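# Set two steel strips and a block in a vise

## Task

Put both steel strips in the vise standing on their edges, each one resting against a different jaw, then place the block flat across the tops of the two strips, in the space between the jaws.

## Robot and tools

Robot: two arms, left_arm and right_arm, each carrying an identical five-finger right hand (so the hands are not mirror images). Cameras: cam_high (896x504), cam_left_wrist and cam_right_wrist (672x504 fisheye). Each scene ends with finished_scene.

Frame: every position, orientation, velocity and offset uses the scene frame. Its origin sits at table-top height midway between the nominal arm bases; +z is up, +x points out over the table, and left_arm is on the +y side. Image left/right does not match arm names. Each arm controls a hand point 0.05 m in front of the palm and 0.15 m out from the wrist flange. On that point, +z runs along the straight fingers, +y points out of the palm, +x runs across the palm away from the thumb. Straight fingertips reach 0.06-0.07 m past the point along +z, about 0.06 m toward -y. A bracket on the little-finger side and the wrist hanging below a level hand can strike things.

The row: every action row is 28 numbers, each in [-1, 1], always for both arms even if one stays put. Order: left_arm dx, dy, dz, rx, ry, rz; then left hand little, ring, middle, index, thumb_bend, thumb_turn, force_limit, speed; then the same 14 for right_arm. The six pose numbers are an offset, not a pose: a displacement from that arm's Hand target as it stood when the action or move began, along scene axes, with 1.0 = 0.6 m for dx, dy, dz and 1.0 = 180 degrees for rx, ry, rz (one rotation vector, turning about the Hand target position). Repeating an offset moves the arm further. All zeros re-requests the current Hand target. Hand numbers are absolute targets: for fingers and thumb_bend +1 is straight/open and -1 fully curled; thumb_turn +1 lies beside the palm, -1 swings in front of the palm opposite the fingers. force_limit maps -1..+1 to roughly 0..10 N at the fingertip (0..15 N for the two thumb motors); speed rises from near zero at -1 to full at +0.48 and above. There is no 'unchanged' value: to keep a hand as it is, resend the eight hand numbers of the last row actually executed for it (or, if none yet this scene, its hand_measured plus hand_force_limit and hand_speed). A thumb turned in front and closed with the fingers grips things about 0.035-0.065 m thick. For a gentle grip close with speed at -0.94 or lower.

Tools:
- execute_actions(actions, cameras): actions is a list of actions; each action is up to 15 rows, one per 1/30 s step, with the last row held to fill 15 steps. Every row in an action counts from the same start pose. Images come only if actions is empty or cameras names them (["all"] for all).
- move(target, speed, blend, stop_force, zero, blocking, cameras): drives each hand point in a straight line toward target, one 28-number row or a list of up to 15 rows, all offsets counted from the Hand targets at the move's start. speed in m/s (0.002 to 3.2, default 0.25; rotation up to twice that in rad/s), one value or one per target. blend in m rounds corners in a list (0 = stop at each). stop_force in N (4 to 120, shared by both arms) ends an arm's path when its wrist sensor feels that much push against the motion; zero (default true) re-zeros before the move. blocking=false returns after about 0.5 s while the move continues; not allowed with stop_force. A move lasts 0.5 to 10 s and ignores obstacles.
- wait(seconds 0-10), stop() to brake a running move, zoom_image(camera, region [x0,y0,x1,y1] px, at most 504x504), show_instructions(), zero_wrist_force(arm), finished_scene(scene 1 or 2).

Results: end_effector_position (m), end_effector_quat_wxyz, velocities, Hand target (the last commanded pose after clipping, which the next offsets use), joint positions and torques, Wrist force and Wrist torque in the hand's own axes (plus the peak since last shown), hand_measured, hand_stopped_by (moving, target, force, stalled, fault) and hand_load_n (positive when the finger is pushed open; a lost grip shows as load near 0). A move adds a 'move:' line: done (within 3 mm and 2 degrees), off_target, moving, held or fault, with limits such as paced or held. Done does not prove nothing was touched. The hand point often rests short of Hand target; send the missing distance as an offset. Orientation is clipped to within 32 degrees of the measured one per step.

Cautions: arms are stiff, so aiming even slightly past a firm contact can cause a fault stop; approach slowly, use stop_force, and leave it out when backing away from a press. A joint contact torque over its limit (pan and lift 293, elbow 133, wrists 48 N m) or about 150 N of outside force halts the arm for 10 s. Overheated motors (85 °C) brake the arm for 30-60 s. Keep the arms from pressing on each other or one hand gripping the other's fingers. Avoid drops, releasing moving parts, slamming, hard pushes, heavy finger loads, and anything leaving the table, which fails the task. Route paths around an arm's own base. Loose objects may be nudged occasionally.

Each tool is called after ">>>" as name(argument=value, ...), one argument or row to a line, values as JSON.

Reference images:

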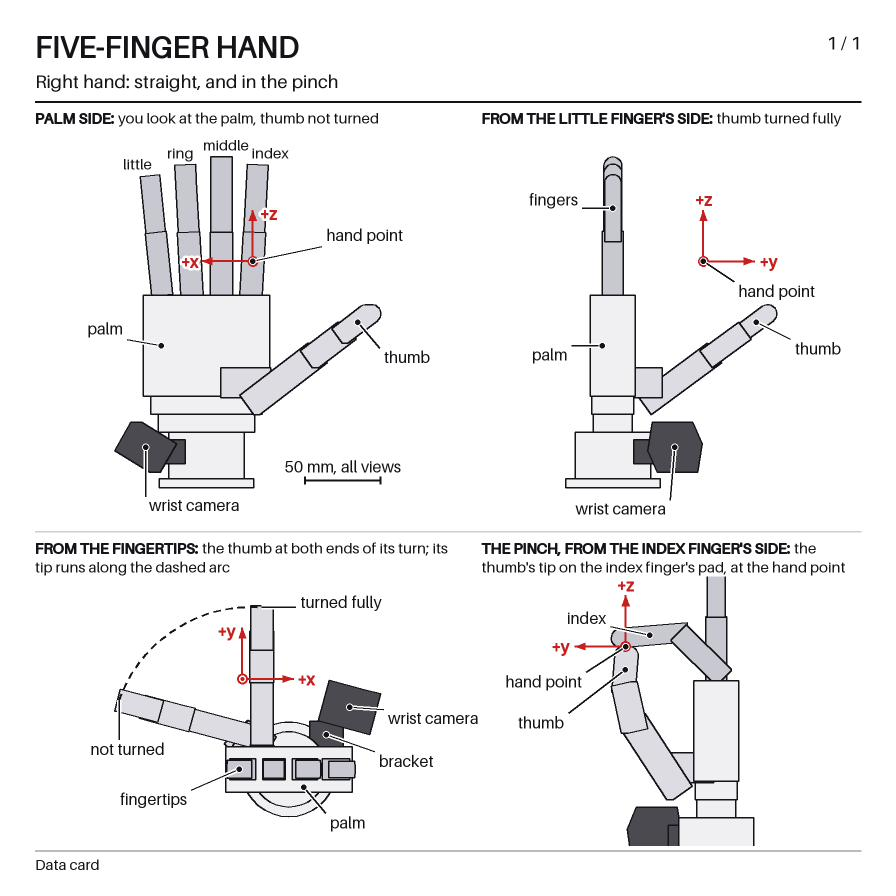

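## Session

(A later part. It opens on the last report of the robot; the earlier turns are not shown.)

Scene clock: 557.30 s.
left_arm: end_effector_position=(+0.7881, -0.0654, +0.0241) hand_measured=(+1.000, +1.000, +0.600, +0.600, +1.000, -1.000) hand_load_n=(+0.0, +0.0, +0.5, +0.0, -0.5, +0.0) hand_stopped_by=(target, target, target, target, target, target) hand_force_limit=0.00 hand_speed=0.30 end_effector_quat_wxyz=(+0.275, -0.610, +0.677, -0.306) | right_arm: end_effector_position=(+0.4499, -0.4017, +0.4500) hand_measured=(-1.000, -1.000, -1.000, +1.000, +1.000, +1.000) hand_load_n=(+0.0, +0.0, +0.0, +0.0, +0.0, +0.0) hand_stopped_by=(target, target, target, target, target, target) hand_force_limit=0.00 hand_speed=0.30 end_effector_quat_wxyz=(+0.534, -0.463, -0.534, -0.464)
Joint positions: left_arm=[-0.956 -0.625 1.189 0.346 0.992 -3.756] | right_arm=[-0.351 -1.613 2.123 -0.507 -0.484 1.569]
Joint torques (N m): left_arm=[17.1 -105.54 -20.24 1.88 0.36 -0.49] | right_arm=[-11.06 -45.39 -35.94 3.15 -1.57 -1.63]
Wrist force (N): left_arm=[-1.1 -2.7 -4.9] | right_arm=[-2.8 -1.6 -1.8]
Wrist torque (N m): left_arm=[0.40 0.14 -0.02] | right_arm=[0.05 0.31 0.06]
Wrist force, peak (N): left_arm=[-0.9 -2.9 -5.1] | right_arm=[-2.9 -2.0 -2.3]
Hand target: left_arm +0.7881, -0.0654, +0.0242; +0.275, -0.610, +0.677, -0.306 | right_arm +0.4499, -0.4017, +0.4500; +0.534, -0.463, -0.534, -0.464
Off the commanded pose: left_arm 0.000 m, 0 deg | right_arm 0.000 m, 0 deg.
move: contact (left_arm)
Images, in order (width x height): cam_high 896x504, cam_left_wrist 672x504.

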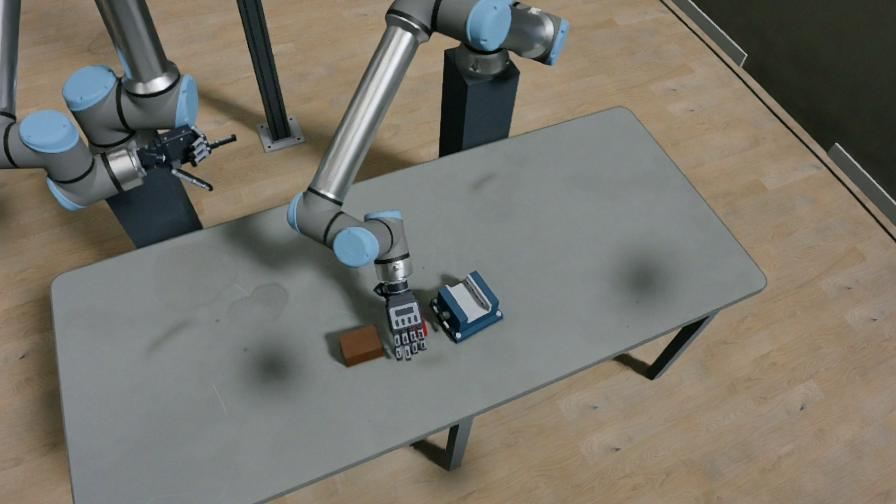

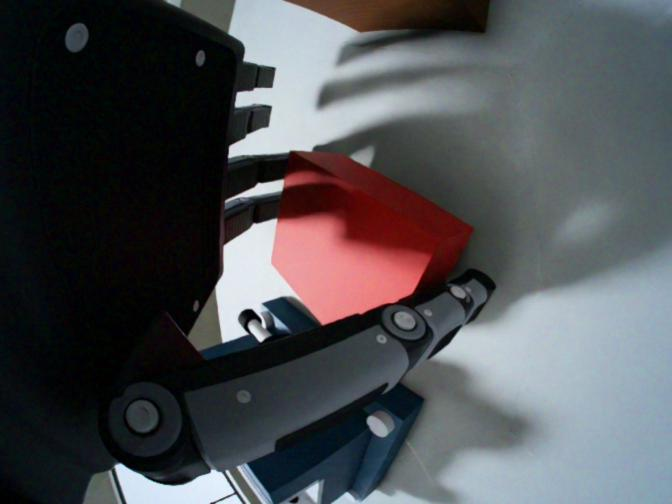

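>>> move(
  target=[0,0,0.0105,0,0,0,1,1,0.6,0.6,1,-1,0,0.3,0,0,0,0,0,0,-1,-1,-1,1,1,1,0,0.3],
  speed=0.05,
)

>>> move(
  target=[0,0,0,0,0,0,1,1,-0.1,-0.1,1,-1,-0.2,-0.9,0,0,0,0,0,0,-1,-1,-1,1,1,1,0,0.3],
  speed=0.05,
  cameras=["cam_left_wrist","cam_high"],
)

>>> zoom_image(
  camera="cam_left_wrist",
  region=[220, 100, 560, 350],
)

>>> zoom_image(
  camera="cam_high",
  region=[370, 270, 460, 360],
)

Scene clock: 560.87 s.
left_arm: end_effector_position=(+0.7881, -0.0654, +0.0304) hand_measured=(+1.000, +1.000, +0.600, +0.600, +1.000, -1.000) hand_load_n=(-0.5, +0.0, +0.0, +0.0, +0.0, +0.5) hand_stopped_by=(target, target, target, target, target, target) hand_force_limit=0.00 hand_speed=0.30 end_effector_quat_wxyz=(+0.275, -0.610, +0.677, -0.306) | right_arm: end_effector_position=(+0.4499, -0.4017, +0.4500) hand_measured=(-1.000, -1.000, -1.000, +1.000, +1.000, +1.000) hand_load_n=(+0.0, +0.0, +0.0, -0.5, +0.0, +0.0) hand_stopped_by=(target, target, target, target, target, target) hand_force_limit=0.00 hand_speed=0.30 end_effector_quat_wxyz=(+0.534, -0.463, -0.534, -0.464)
Joint positions: left_arm=[-0.956 -0.63 1.188 0.353 0.992 -3.756] | right_arm=[-0.351 -1.613 2.123 -0.507 -0.484 1.569]
Joint torques (N m): left_arm=[17 -119.63 -45.19 5.24 0.33 0.01] | right_arm=[-13.12 -43.21 -36.41 3.31 -1.46 -1.35]
Wrist force (N): left_arm=[-1.0 -0.2 -0.4] | right_arm=[-2.9 -1.8 -2.1]
Wrist torque (N m): left_arm=[0.13 0.08 0.02] | right_arm=[0.04 0.34 0.04]
Wrist force, peak (N): left_arm=[-1.0 -2.9 -5.2] | right_arm=[-3.1 -1.4 -2.5]
Hand target: left_arm +0.7881, -0.0654, +0.0305; +0.275, -0.610, +0.677, -0.306 | right_arm +0.4499, -0.4017, +0.4500; +0.534, -0.463, -0.534, -0.464
Off the commanded pose: left_arm 0.000 m, 0 deg | right_arm 0.000 m, 0 deg.
move: done

Scene clock: 562.60 s.
left_arm: end_effector_position=(+0.7881, -0.0654, +0.0305) hand_measured=(+1.000, +1.000, +0.192, +0.202, +1.000, -1.000) hand_load_n=(+0.0, +0.0, +8.0, +4.5, +1.5, -0.5) hand_stopped_by=(target, target, force, force, target, target) hand_force_limit=-0.20 hand_speed=-0.90 end_effector_quat_wxyz=(+0.275, -0.610, +0.677, -0.306) | right_arm: end_effector_position=(+0.4499, -0.4017, +0.4500) hand_measured=(-1.000, -1.000, -1.000, +1.000, +1.000, +1.000) hand_load_n=(+0.0, +0.0, +0.0, +0.0, +0.0, +0.0) hand_stopped_by=(target, target, target, target, target, target) hand_force_limit=0.00 hand_speed=0.30 end_effector_quat_wxyz=(+0.534, -0.463, -0.534, -0.464)
Joint positions: left_arm=[-0.956 -0.631 1.188 0.353 0.992 -3.756] | right_arm=[-0.351 -1.613 2.123 -0.507 -0.484 1.569]
Joint torques (N m): left_arm=[16.22 -119.58 -44.24 4.86 0.25 -0.14] | right_arm=[-9.27 -43.94 -37.34 3.21 -1.64 -1.65]
Wrist force (N): left_arm=[-1.0 1.8 1.5] | right_arm=[-2.9 -2.0 -2.0]
Wrist torque (N m): left_arm=[0.17 0.05 0.05] | right_arm=[0.01 0.34 0.04]
Wrist force, peak (N): left_arm=[-0.9 2.3 1.8] | right_arm=[-2.9 -1.7 -2.3]
Hand target: left_arm +0.7881, -0.0654, +0.0305; +0.275, -0.610, +0.677, -0.306 | right_arm +0.4499, -0.4017, +0.4500; +0.534, -0.463, -0.534, -0.464
Off the commanded pose: left_arm 0.000 m, 0 deg | right_arm 0.000 m, 0 deg.
move: done
Images, in order (width x height): cam_high 896x504, cam_left_wrist 672x504.

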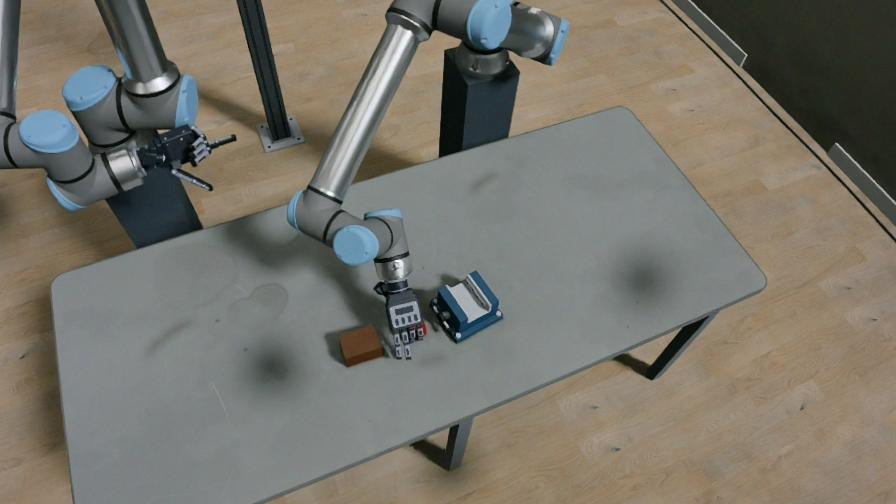

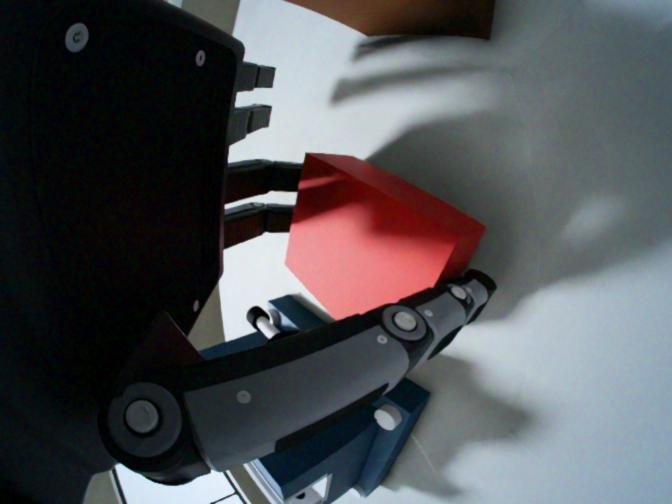

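Scaled by 1.482 from the camera's 672x504 image, which has a finer 960x720 frame.

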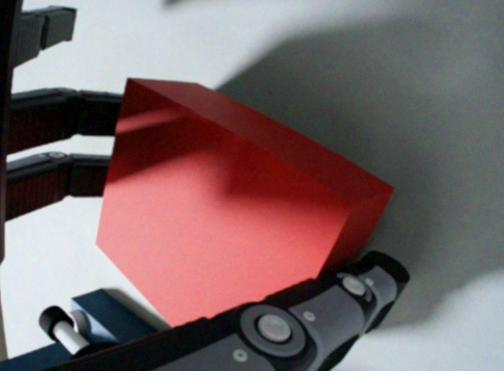

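Scaled by 5.600.

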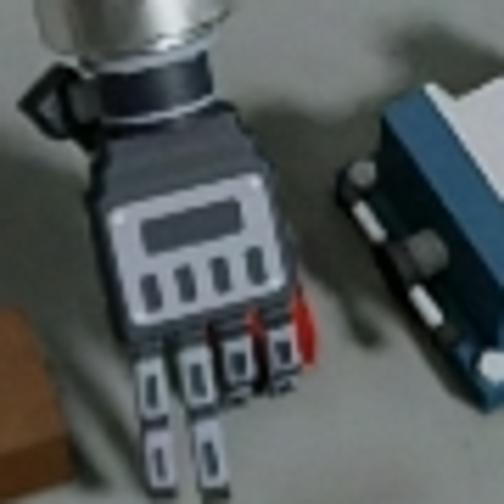

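>>> move(
  target=[0,0,0,0,0,0,1,1,-0.15,-0.15,1,-1,0.7,-0.94,0,0,0,0,0,0,-1,-1,-1,1,1,1,0,0.3],
  speed=0.05,
)

>>> move(
  target=[0,0,0.05,0,0,0,1,1,-0.15,-0.15,1,-1,0.7,-0.94,0,0,0,0,0,0,-1,-1,-1,1,1,1,0,0.3],
  speed=0.03,
  cameras=["cam_left_wrist","cam_high"],
)

>>> zoom_image(
  camera="cam_left_wrist",
  region=[220, 100, 560, 350],
)

Scene clock: 563.97 s.
left_arm: end_effector_position=(+0.7881, -0.0654, +0.0305) hand_measured=(+1.000, +1.000, +0.188, +0.192, +1.000, -1.000) hand_load_n=(+0.0, +0.0, +9.0, +9.5, +2.0, -1.0) hand_stopped_by=(target, target, force, force, target, target) hand_force_limit=0.70 hand_speed=-0.94 end_effector_quat_wxyz=(+0.275, -0.610, +0.677, -0.306) | right_arm: end_effector_position=(+0.4499, -0.4017, +0.4500) hand_measured=(-1.000, -1.000, -1.000, +1.000, +1.000, +1.000) hand_load_n=(+0.0, +0.0, +0.0, +0.0, +0.0, +0.0) hand_stopped_by=(target, target, target, target, target, target) hand_force_limit=0.00 hand_speed=0.30 end_effector_quat_wxyz=(+0.534, -0.463, -0.534, -0.464)
Joint positions: left_arm=[-0.956 -0.631 1.188 0.353 0.992 -3.756] | right_arm=[-0.351 -1.613 2.123 -0.507 -0.484 1.569]
Joint torques (N m): left_arm=[17.14 -118.69 -44 4.43 0.39 0.04] | right_arm=[-12.6 -44.24 -37.5 3.24 -1.15 -1.27]
Wrist force (N): left_arm=[-0.9 2.2 1.9] | right_arm=[-2.9 -1.5 -2.4]
Wrist torque (N m): left_arm=[0.17 0.04 0.05] | right_arm=[0.10 0.34 0.05]
Wrist force, peak (N): left_arm=[-0.7 2.4 2.0] | right_arm=[-3.0 -1.9 -2.2]
Hand target: left_arm +0.7881, -0.0654, +0.0305; +0.275, -0.610, +0.677, -0.306 | right_arm +0.4499, -0.4017, +0.4500; +0.534, -0.463, -0.534, -0.464
Off the commanded pose: left_arm 0.000 m, 0 deg | right_arm 0.000 m, 0 deg.
move: done

Scene clock: 565.27 s.
left_arm: end_effector_position=(+0.7881, -0.0654, +0.0604) hand_measured=(+1.000, +1.000, +0.188, +0.192, +1.000, -1.000) hand_load_n=(+0.0, +0.0, +9.0, +9.5, +2.0, -1.0) hand_stopped_by=(target, target, force, force, target, target) hand_force_limit=0.70 hand_speed=-0.94 end_effector_quat_wxyz=(+0.275, -0.610, +0.677, -0.306) | right_arm: end_effector_position=(+0.4499, -0.4017, +0.4500) hand_measured=(-1.000, -1.000, -1.000, +1.000, +1.000, +1.000) hand_load_n=(+0.0, +0.0, +0.0, +0.0, +0.0, +0.0) hand_stopped_by=(target, target, target, target, target, target) hand_force_limit=0.00 hand_speed=0.30 end_effector_quat_wxyz=(+0.534, -0.463, -0.534, -0.464)
Joint positions: left_arm=[-0.956 -0.658 1.181 0.387 0.992 -3.756] | right_arm=[-0.351 -1.613 2.123 -0.507 -0.484 1.569]
Joint torques (N m): left_arm=[17.54 -120.99 -47.34 5.25 0.13 1.21] | right_arm=[-12.37 -44.09 -38.41 3.12 -2.29 -1.3]
Wrist force (N): left_arm=[-0.8 2.1 1.8] | right_arm=[-2.7 -1.7 -1.9]
Wrist torque (N m): left_arm=[0.15 0.04 0.04] | right_arm=[0.04 0.30 0.06]
Wrist force, peak (N): left_arm=[-1.0 2.5 2.0] | right_arm=[-3.1 -1.8 -2.0]
Hand target: left_arm +0.7881, -0.0654, +0.0605; +0.275, -0.610, +0.677, -0.306 | right_arm +0.4499, -0.4017, +0.4500; +0.534, -0.463, -0.534, -0.464
Off the commanded pose: left_arm 0.000 m, 0 deg | right_arm 0.000 m, 0 deg.
move: done
Images, in order (width x height): cam_high 896x504, cam_left_wrist 672x504.

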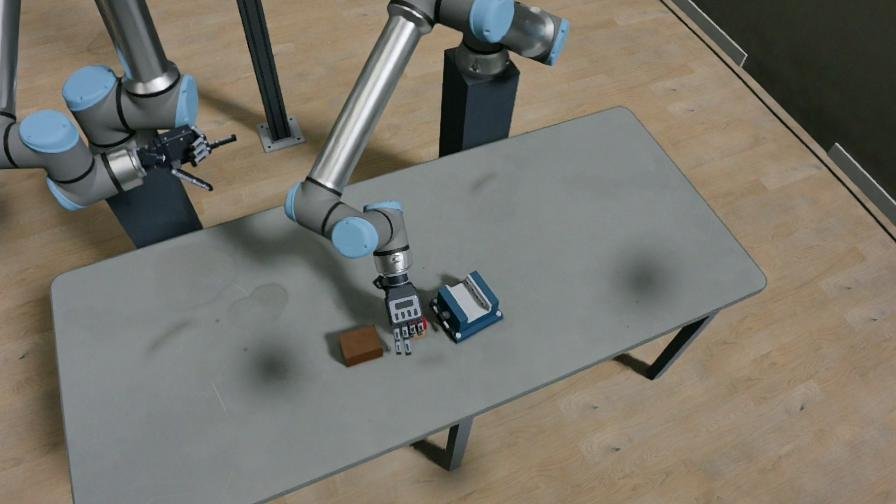

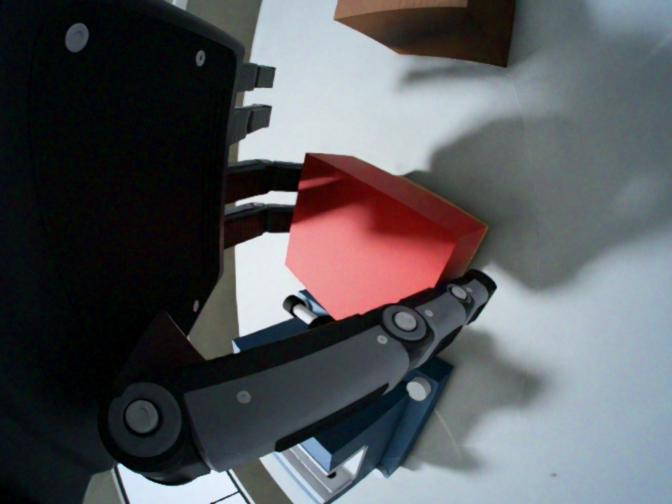

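Scaled by 1.482 from the camera's 672x504 image, which has a finer 960x720 frame.

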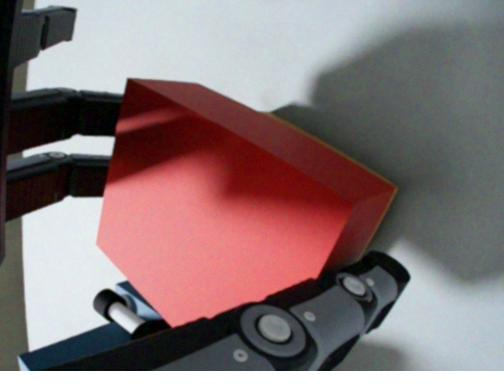

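>>> move(
  target=[0,0,0.2,0,0,0,1,1,-0.15,-0.15,1,-1,0.7,-0.94,0,0,0,0,0,0,-1,-1,-1,1,1,1,0,0.3],
  speed=0.12,
  cameras=["cam_left_wrist","cam_high"],
)

>>> zoom_image(
  camera="cam_high",
  region=[360, 240, 480, 360],
)

>>> zoom_image(
  camera="cam_left_wrist",
  region=[220, 100, 560, 350],
)

Scene clock: 567.50 s.
left_arm: end_effector_position=(+0.7881, -0.0654, +0.1804) hand_measured=(+1.000, +1.000, +0.188, +0.192, +1.000, -1.000) hand_load_n=(+0.0, +0.0, +9.0, +9.5, +2.5, -1.0) hand_stopped_by=(target, target, force, force, target, target) hand_force_limit=0.70 hand_speed=-0.94 end_effector_quat_wxyz=(+0.275, -0.610, +0.677, -0.306) | right_arm: end_effector_position=(+0.4499, -0.4017, +0.4500) hand_measured=(-1.000, -1.000, -1.000, +1.000, +1.000, +1.000) hand_load_n=(+0.0, +0.0, +0.0, +0.0, +0.0, +0.0) hand_stopped_by=(target, target, target, target, target, target) hand_force_limit=0.00 hand_speed=0.30 end_effector_quat_wxyz=(+0.534, -0.463, -0.534, -0.464)
Joint positions: left_arm=[-0.956 -0.751 1.125 0.536 0.992 -3.756] | right_arm=[-0.351 -1.613 2.123 -0.507 -0.484 1.569]
Joint torques (N m): left_arm=[9.54 -118.33 -51.02 5.1 -0.66 -0.9] | right_arm=[-11.33 -44.65 -38.52 3.59 -1.55 -0.66]
Wrist force (N): left_arm=[-1.0 1.9 2.3] | right_arm=[-2.7 -1.7 -1.9]
Wrist torque (N m): left_arm=[0.09 0.07 0.01] | right_arm=[0.04 0.31 0.06]
Wrist force, peak (N): left_arm=[-1.0 3.2 2.9] | right_arm=[-3.0 -1.8 -2.3]
Hand target: left_arm +0.7881, -0.0654, +0.1805; +0.275, -0.610, +0.677, -0.306 | right_arm +0.4499, -0.4017, +0.4500; +0.534, -0.463, -0.534, -0.464
Off the commanded pose: left_arm 0.000 m, 0 deg | right_arm 0.000 m, 0 deg.
move: done
Images, in order (width x height): cam_high 896x504, cam_left_wrist 672x504.

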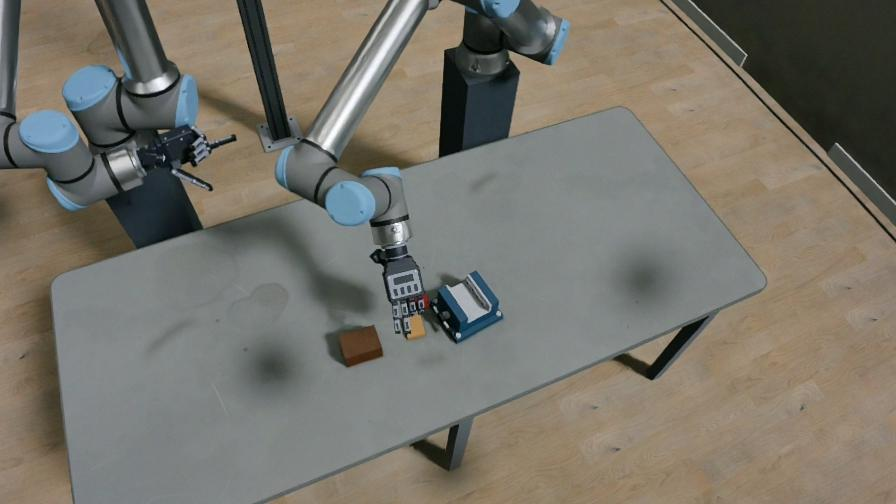

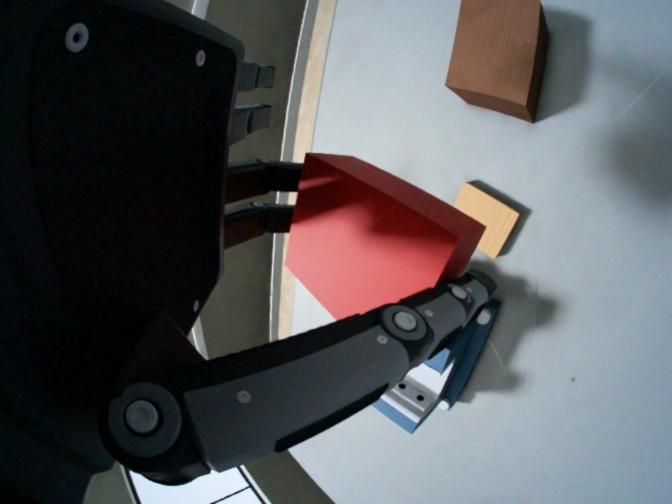

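Scaled by 4.200.

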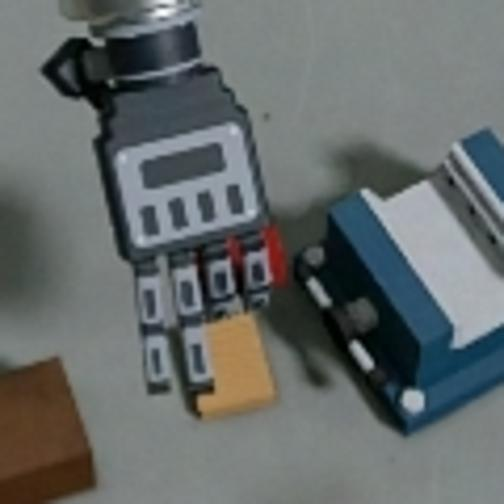

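Scaled by 1.482 from the camera's 672x504 image, which has a finer 960x720 frame.

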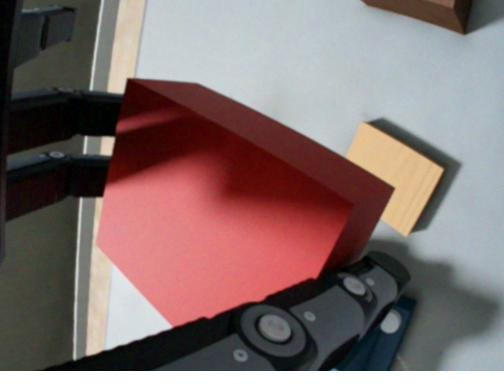

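>>> move(
  target=[-0.0192,0.2607,0,0,0,0.0794,1,1,-0.15,-0.15,1,-1,0.7,-0.94,0,0,0,0,0,0,-1,-1,-1,1,1,1,0,0.3],
  speed=0.12,
  cameras=["cam_left_wrist","cam_high"],
)

>>> zoom_image(
  camera="cam_high",
  region=[410, 230, 520, 340],
)

>>> zoom_image(
  camera="cam_left_wrist",
  region=[220, 120, 580, 440],
)

Scene clock: 577.27 s.
left_arm: end_effector_position=(+0.7766, +0.0909, +0.1805) hand_measured=(+1.000, +1.000, +0.188, +0.192, +1.000, -1.000) hand_load_n=(+0.0, +0.0, +9.0, +9.5, +2.0, -1.0) hand_stopped_by=(target, target, force, force, target, target) hand_force_limit=0.70 hand_speed=-0.94 end_effector_quat_wxyz=(-0.311, +0.689, -0.596, +0.270) | right_arm: end_effector_position=(+0.4499, -0.4017, +0.4500) hand_measured=(-1.000, -1.000, -1.000, +1.000, +1.000, +1.000) hand_load_n=(+0.0, +0.0, +0.0, +0.0, +0.0, +0.0) hand_stopped_by=(target, target, target, target, target, target) hand_force_limit=0.00 hand_speed=0.30 end_effector_quat_wxyz=(+0.534, -0.463, -0.534, -0.464)
Joint positions: left_arm=[-0.871 -0.855 1.333 0.53 0.897 -3.923] | right_arm=[-0.351 -1.613 2.123 -0.507 -0.484 1.569]
Joint torques (N m): left_arm=[20.11 -111.66 -21.87 5.59 -3.44 -1.53] | right_arm=[-11.5 -40.64 -39.23 3.16 -1.5 -1.25]
Wrist force (N): left_arm=[-1.2 2.2 2.0] | right_arm=[-2.8 -1.9 -2.0]
Wrist torque (N m): left_arm=[0.13 0.11 0.04] | right_arm=[0.02 0.32 0.04]
Wrist force, peak (N): left_arm=[-0.7 2.4 2.8] | right_arm=[-2.9 -1.6 -2.4]
Hand target: left_arm +0.7765, +0.0910, +0.1805; -0.311, +0.689, -0.596, +0.270 | right_arm +0.4499, -0.4017, +0.4500; +0.534, -0.463, -0.534, -0.464
Off the commanded pose: left_arm 0.000 m, 0 deg | right_arm 0.000 m, 0 deg.
move: done
Images, in order (width x height): cam_high 896x504, cam_left_wrist 672x504.

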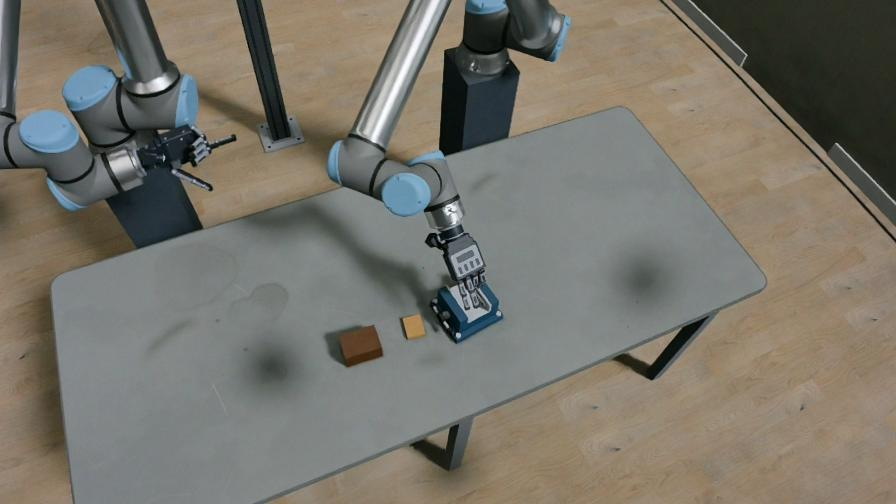

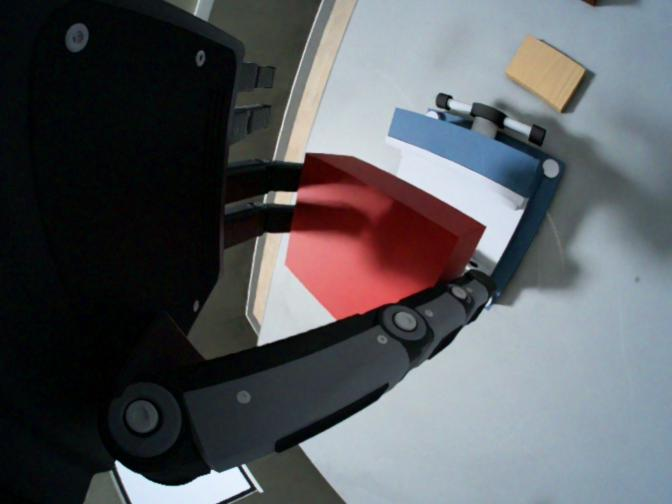

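Scaled by 4.582.

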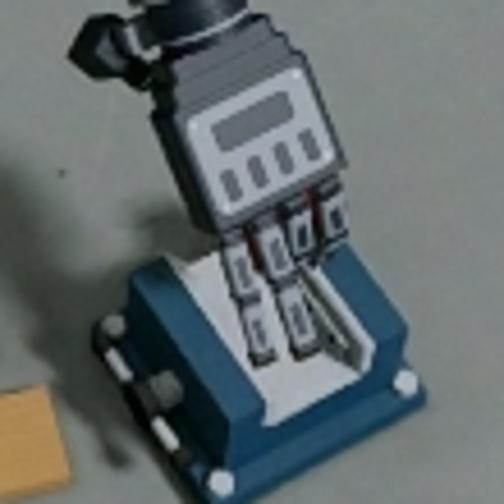

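Scaled by 1.400 from the camera's 672x504 image, which has a finer 960x720 frame.

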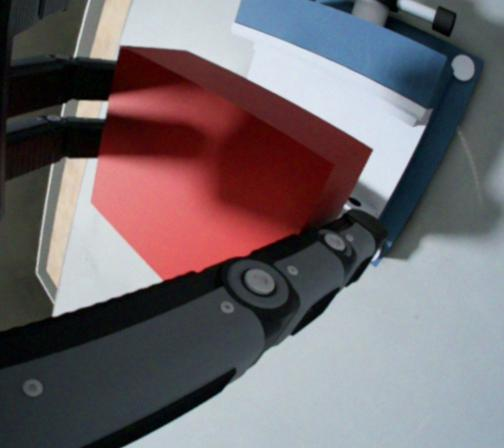

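>>> move(
  target=[0,0,-0.075,0,0,0,1,1,-0.15,-0.15,1,-1,0.7,-0.94,0,0,0,0,0,0,-1,-1,-1,1,1,1,0,0.3],
  speed=0.08,
  stop_force=5,
  cameras=["cam_left_wrist","cam_high"],
)

>>> zoom_image(
  camera="cam_high",
  region=[430, 250, 510, 330],
)

>>> zoom_image(
  camera="cam_left_wrist",
  region=[270, 80, 570, 330],
)

Scene clock: 579.37 s.
left_arm: end_effector_position=(+0.7765, +0.0910, +0.1355) hand_measured=(+1.000, +1.000, +0.188, +0.192, +1.000, -1.000) hand_load_n=(+0.0, +0.0, +9.0, +9.5, +2.5, -1.0) hand_stopped_by=(target, target, force, force, target, target) hand_force_limit=0.70 hand_speed=-0.94 end_effector_quat_wxyz=(-0.311, +0.689, -0.596, +0.270) | right_arm: end_effector_position=(+0.4499, -0.4017, +0.4500) hand_measured=(-1.000, -1.000, -1.000, +1.000, +1.000, +1.000) hand_load_n=(+0.0, +0.0, +0.0, +0.0, +0.0, +0.0) hand_stopped_by=(target, target, target, target, target, target) hand_force_limit=0.00 hand_speed=0.30 end_effector_quat_wxyz=(+0.534, -0.463, -0.534, -0.464)
Joint positions: left_arm=[-0.871 -0.818 1.357 0.47 0.897 -3.923] | right_arm=[-0.351 -1.613 2.123 -0.507 -0.484 1.569]
Joint torques (N m): left_arm=[11.72 -90.7 -21.93 -0.22 -2.4 1.44] | right_arm=[-10.02 -45 -39.98 2.98 -1.4 -1.11]
Wrist force (N): left_arm=[-0.7 2.1 1.7] | right_arm=[-2.5 -1.8 -2.1]
Wrist torque (N m): left_arm=[0.14 0.05 0.04] | right_arm=[0.04 0.27 0.08]
Wrist force, peak (N): left_arm=[-1.0 3.3 2.3] | right_arm=[-2.9 -1.9 -2.2]
Hand target: left_arm +0.7765, +0.0910, +0.1355; -0.311, +0.689, -0.596, +0.270 | right_arm +0.4499, -0.4017, +0.4500; +0.534, -0.463, -0.534, -0.464
Off the commanded pose: left_arm 0.000 m, 0 deg | right_arm 0.000 m, 0 deg.
move: done
Images, in order (width x height): cam_high 896x504, cam_left_wrist 672x504.

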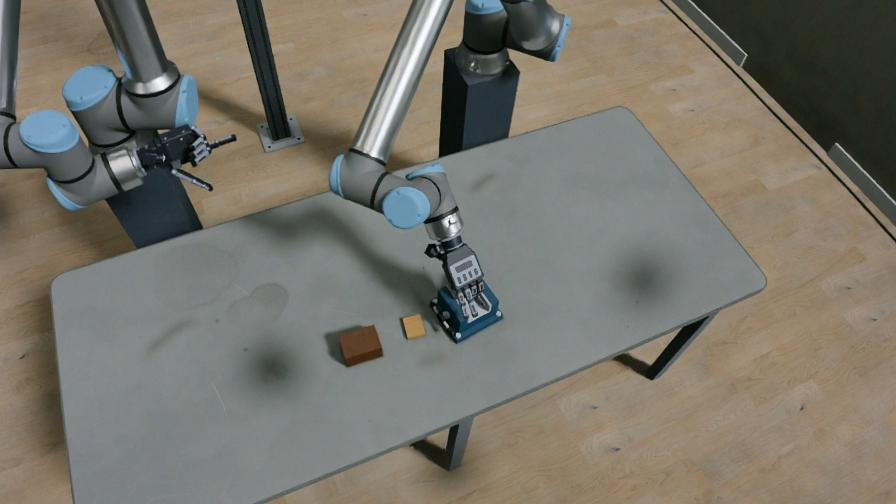

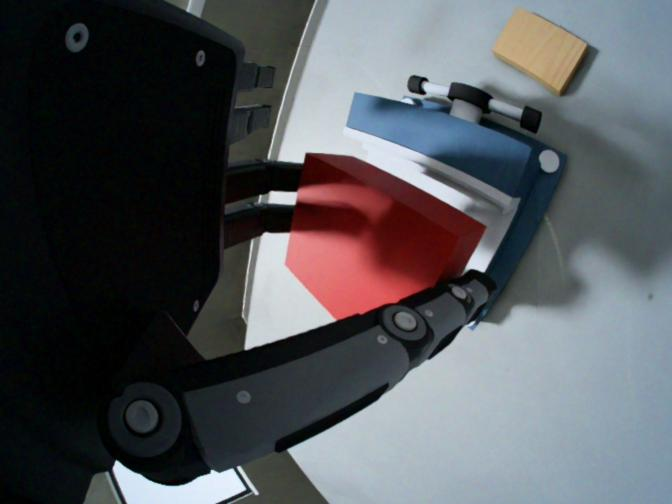

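Scaled by 6.300.

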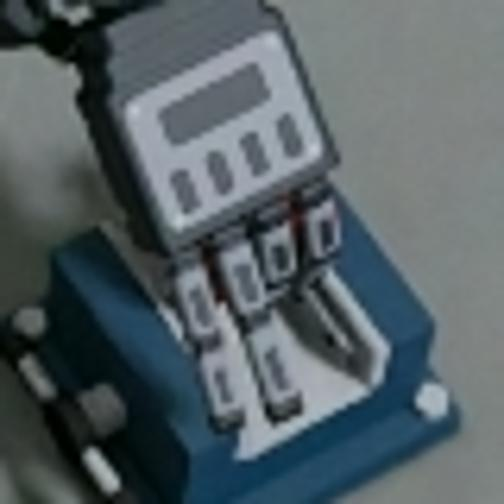

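Scaled by 1.680 from the camera's 672x504 image, which has a finer 960x720 frame.

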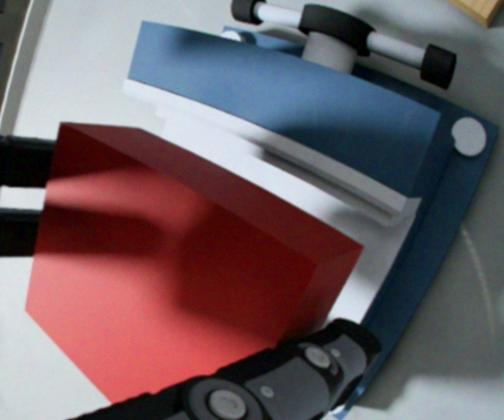

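>>> zoom_image(
  camera="cam_left_wrist",
  region=[340, 80, 460, 200],
)

>>> zoom_image(
  camera="cam_left_wrist",
  region=[420, 150, 540, 270],
)

Scaled by 4.200 from the camera's 672x504 image, which has a finer 960x720 frame.

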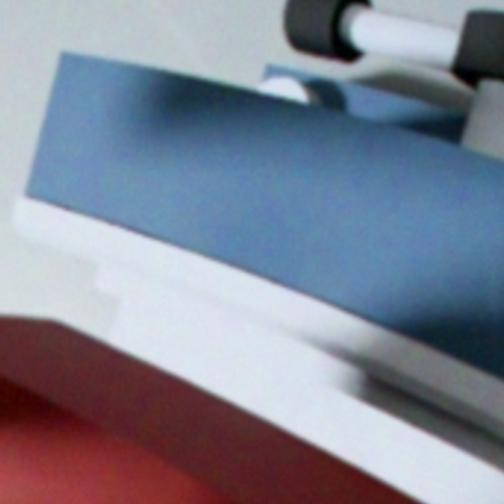

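Scaled by 4.200 from the camera's 672x504 image, which has a finer 960x720 frame.

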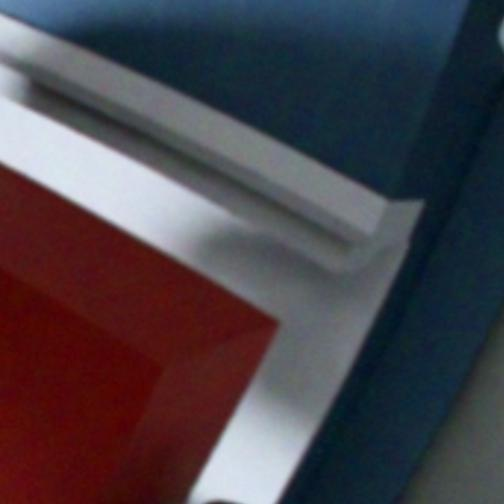

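>>> move(
  target=[0.0175,-0.005,0,0,0,0.005,1,1,-0.15,-0.15,1,-1,0.7,-0.94,0,0,0,0,0,0,-1,-1,-1,1,1,1,0,0.3],
  speed=0.05,
  cameras=["cam_left_wrist","cam_high"],
)

>>> zoom_image(
  camera="cam_high",
  region=[440, 260, 500, 320],
)

>>> zoom_image(
  camera="cam_left_wrist",
  region=[280, 90, 400, 210],
)

>>> zoom_image(
  camera="cam_left_wrist",
  region=[400, 150, 540, 290],
)

Scene clock: 584.60 s.
left_arm: end_effector_position=(+0.7870, +0.0880, +0.1355) hand_measured=(+1.000, +1.000, +0.188, +0.192, +1.000, -1.000) hand_load_n=(+0.0, +0.0, +9.0, +9.5, +2.0, -1.0) hand_stopped_by=(target, target, force, force, target, target) hand_force_limit=0.70 hand_speed=-0.94 end_effector_quat_wxyz=(-0.313, +0.694, -0.591, +0.267) | right_arm: end_effector_position=(+0.4499, -0.4017, +0.4500) hand_measured=(-1.000, -1.000, -1.000, +1.000, +1.000, +1.000) hand_load_n=(+0.0, +0.0, +0.0, +0.0, +0.0, +0.0) hand_stopped_by=(target, target, target, target, target, target) hand_force_limit=0.00 hand_speed=0.30 end_effector_quat_wxyz=(+0.534, -0.463, -0.534, -0.464)
Joint positions: left_arm=[-0.866 -0.799 1.322 0.492 0.892 -3.933] | right_arm=[-0.351 -1.613 2.123 -0.507 -0.484 1.569]
Joint torques (N m): left_arm=[19.02 -93.08 -46.34 5.61 -3.32 -1.33] | right_arm=[-9.95 -45.1 -40.23 3.63 -1.21 -1.02]
Wrist force (N): left_arm=[-0.7 2.0 1.9] | right_arm=[-2.7 -1.8 -1.9]
Wrist torque (N m): left_arm=[0.11 0.05 0.06] | right_arm=[0.03 0.31 0.05]
Wrist force, peak (N): left_arm=[-0.9 3.0 1.8] | right_arm=[-3.0 -1.9 -2.1]
Hand target: left_arm +0.7870, +0.0880, +0.1355; -0.313, +0.694, -0.591, +0.267 | right_arm +0.4499, -0.4017, +0.4500; +0.534, -0.463, -0.534, -0.464
Off the commanded pose: left_arm 0.000 m, 0 deg | right_arm 0.000 m, 0 deg.
move: done
Images, in order (width x height): cam_high 896x504, cam_left_wrist 672x504.

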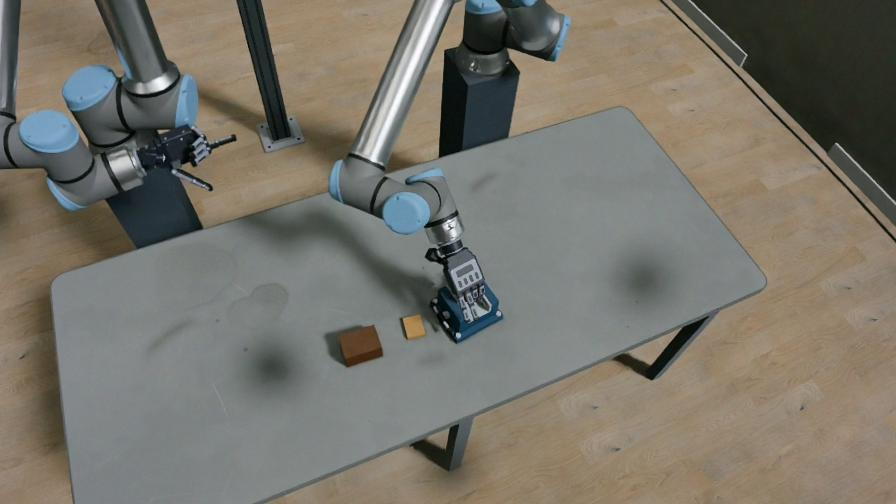

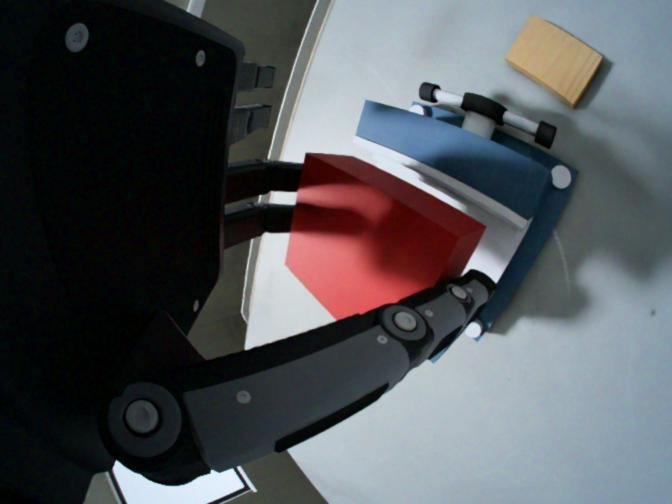

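Scaled by 8.400.

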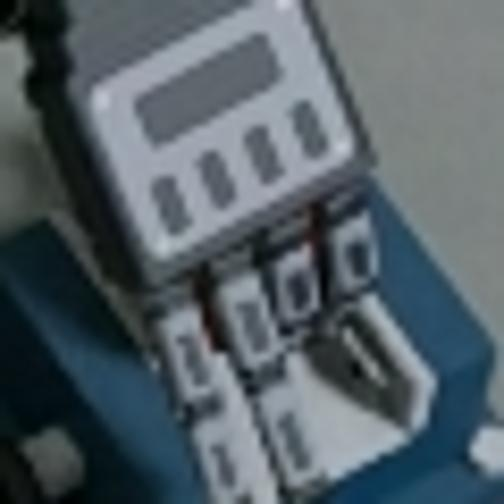

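Scaled by 4.200 from the camera's 672x504 image, which has a finer 960x720 frame.

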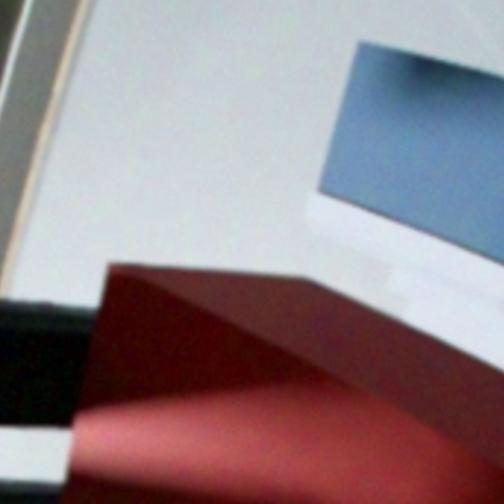

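Scaled by 3.600 from the camera's 672x504 image, which has a finer 960x720 frame.

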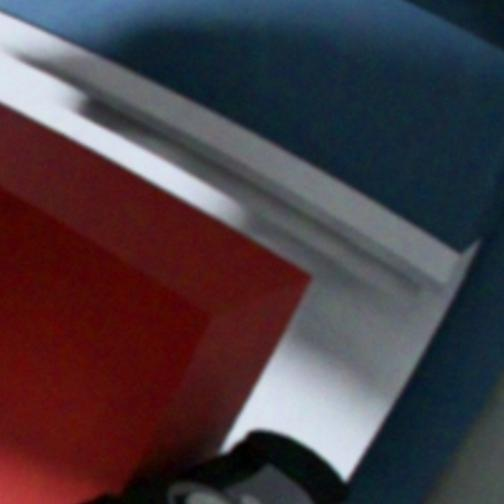

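>>> move(
  target=[
    [0.0004,-0.003,0,0,0,0,1,1,-0.15,-0.15,1,-1,0.7,-0.94,0,0,0,0,0,0,-1,-1,-1,1,1,1,0,0.3],
    [0.0004,-0.003,-0.03,0,0,0,1,1,-0.15,-0.15,1,-1,0.7,-0.94,0,0,0,0,0,0,-1,-1,-1,1,1,1,0,0.3],
  ],
  speed=[0.02,0.02],
  stop_force=4,
  cameras=["cam_left_wrist","cam_high"],
)

>>> zoom_image(
  camera="cam_left_wrist",
  region=[280, 90, 540, 290],
)

Scene clock: 587.97 s.
left_arm: end_effector_position=(+0.7873, +0.0862, +0.1175) hand_measured=(+1.000, +1.000, +0.188, +0.192, +1.000, -1.000) hand_load_n=(+0.0, -0.5, +9.0, +9.5, +2.0, -1.0) hand_stopped_by=(target, target, force, force, target, target) hand_force_limit=0.70 hand_speed=-0.94 end_effector_quat_wxyz=(-0.313, +0.694, -0.591, +0.267) | right_arm: end_effector_position=(+0.4499, -0.4017, +0.4500) hand_measured=(-1.000, -1.000, -1.000, +1.000, +1.000, +1.000) hand_load_n=(+0.0, +0.0, +0.0, +0.0, +0.0, +0.0) hand_stopped_by=(target, target, target, target, target, target) hand_force_limit=0.00 hand_speed=0.30 end_effector_quat_wxyz=(+0.534, -0.463, -0.534, -0.464)
Joint positions: left_arm=[-0.867 -0.781 1.326 0.471 0.891 -3.935] | right_arm=[-0.351 -1.613 2.123 -0.507 -0.484 1.569]
Joint torques (N m): left_arm=[-12.71 -94.88 -21.82 -0.14 -3.28 -0.03] | right_arm=[-10.14 -45.22 -41.53 3.44 -0.96 -0.78]
Wrist force (N): left_arm=[-0.8 2.4 1.6] | right_arm=[-2.6 -1.8 -2.0]
Wrist torque (N m): left_arm=[0.18 0.07 0.06] | right_arm=[0.03 0.28 0.06]
Wrist force, peak (N): left_arm=[-1.0 2.7 2.1] | right_arm=[-3.1 -1.8 -2.3]
Hand target: left_arm +0.7873, +0.0862, +0.1175; -0.313, +0.694, -0.591, +0.267 | right_arm +0.4499, -0.4017, +0.4500; +0.534, -0.463, -0.534, -0.464
Off the commanded pose: left_arm 0.000 m, 0 deg | right_arm 0.000 m, 0 deg.
move: done
Images, in order (width x height): cam_high 896x504, cam_left_wrist 672x504.

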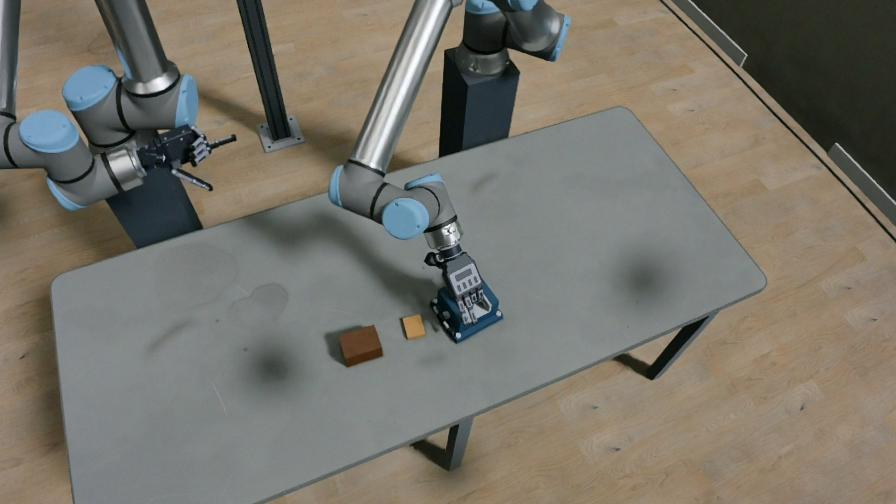

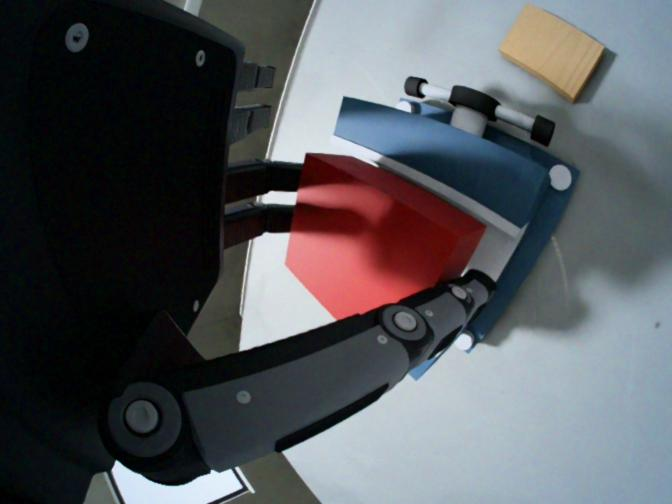

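Scaled by 1.938 from the camera's 672x504 image, which has a finer 960x720 frame.

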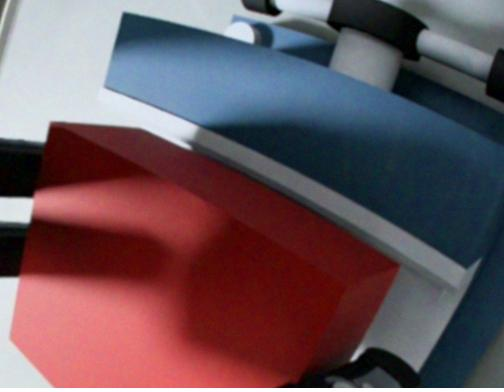

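>>> zoom_image(
  camera="cam_left_wrist",
  region=[320, 120, 440, 220],
)

>>> zoom_image(
  camera="cam_left_wrist",
  region=[430, 180, 550, 280],
)

Scaled by 4.200 from the camera's 672x504 image, which has a finer 960x720 frame.

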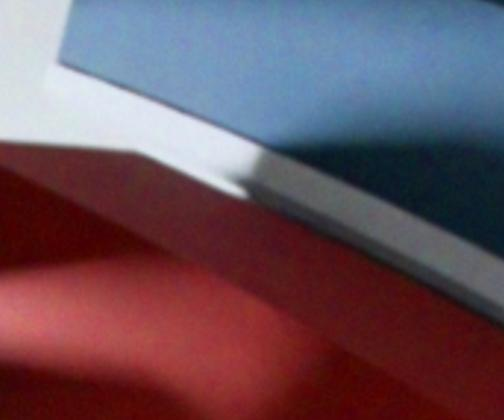

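Scaled by 4.200 from the camera's 672x504 image, which has a finer 960x720 frame.

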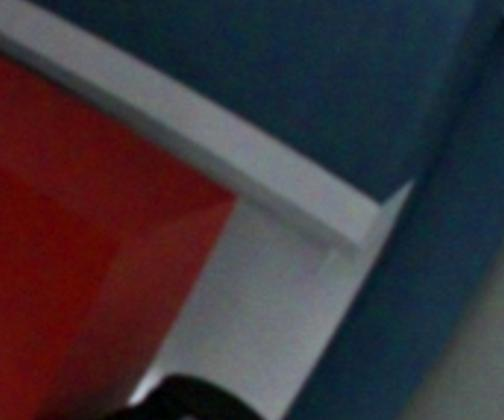

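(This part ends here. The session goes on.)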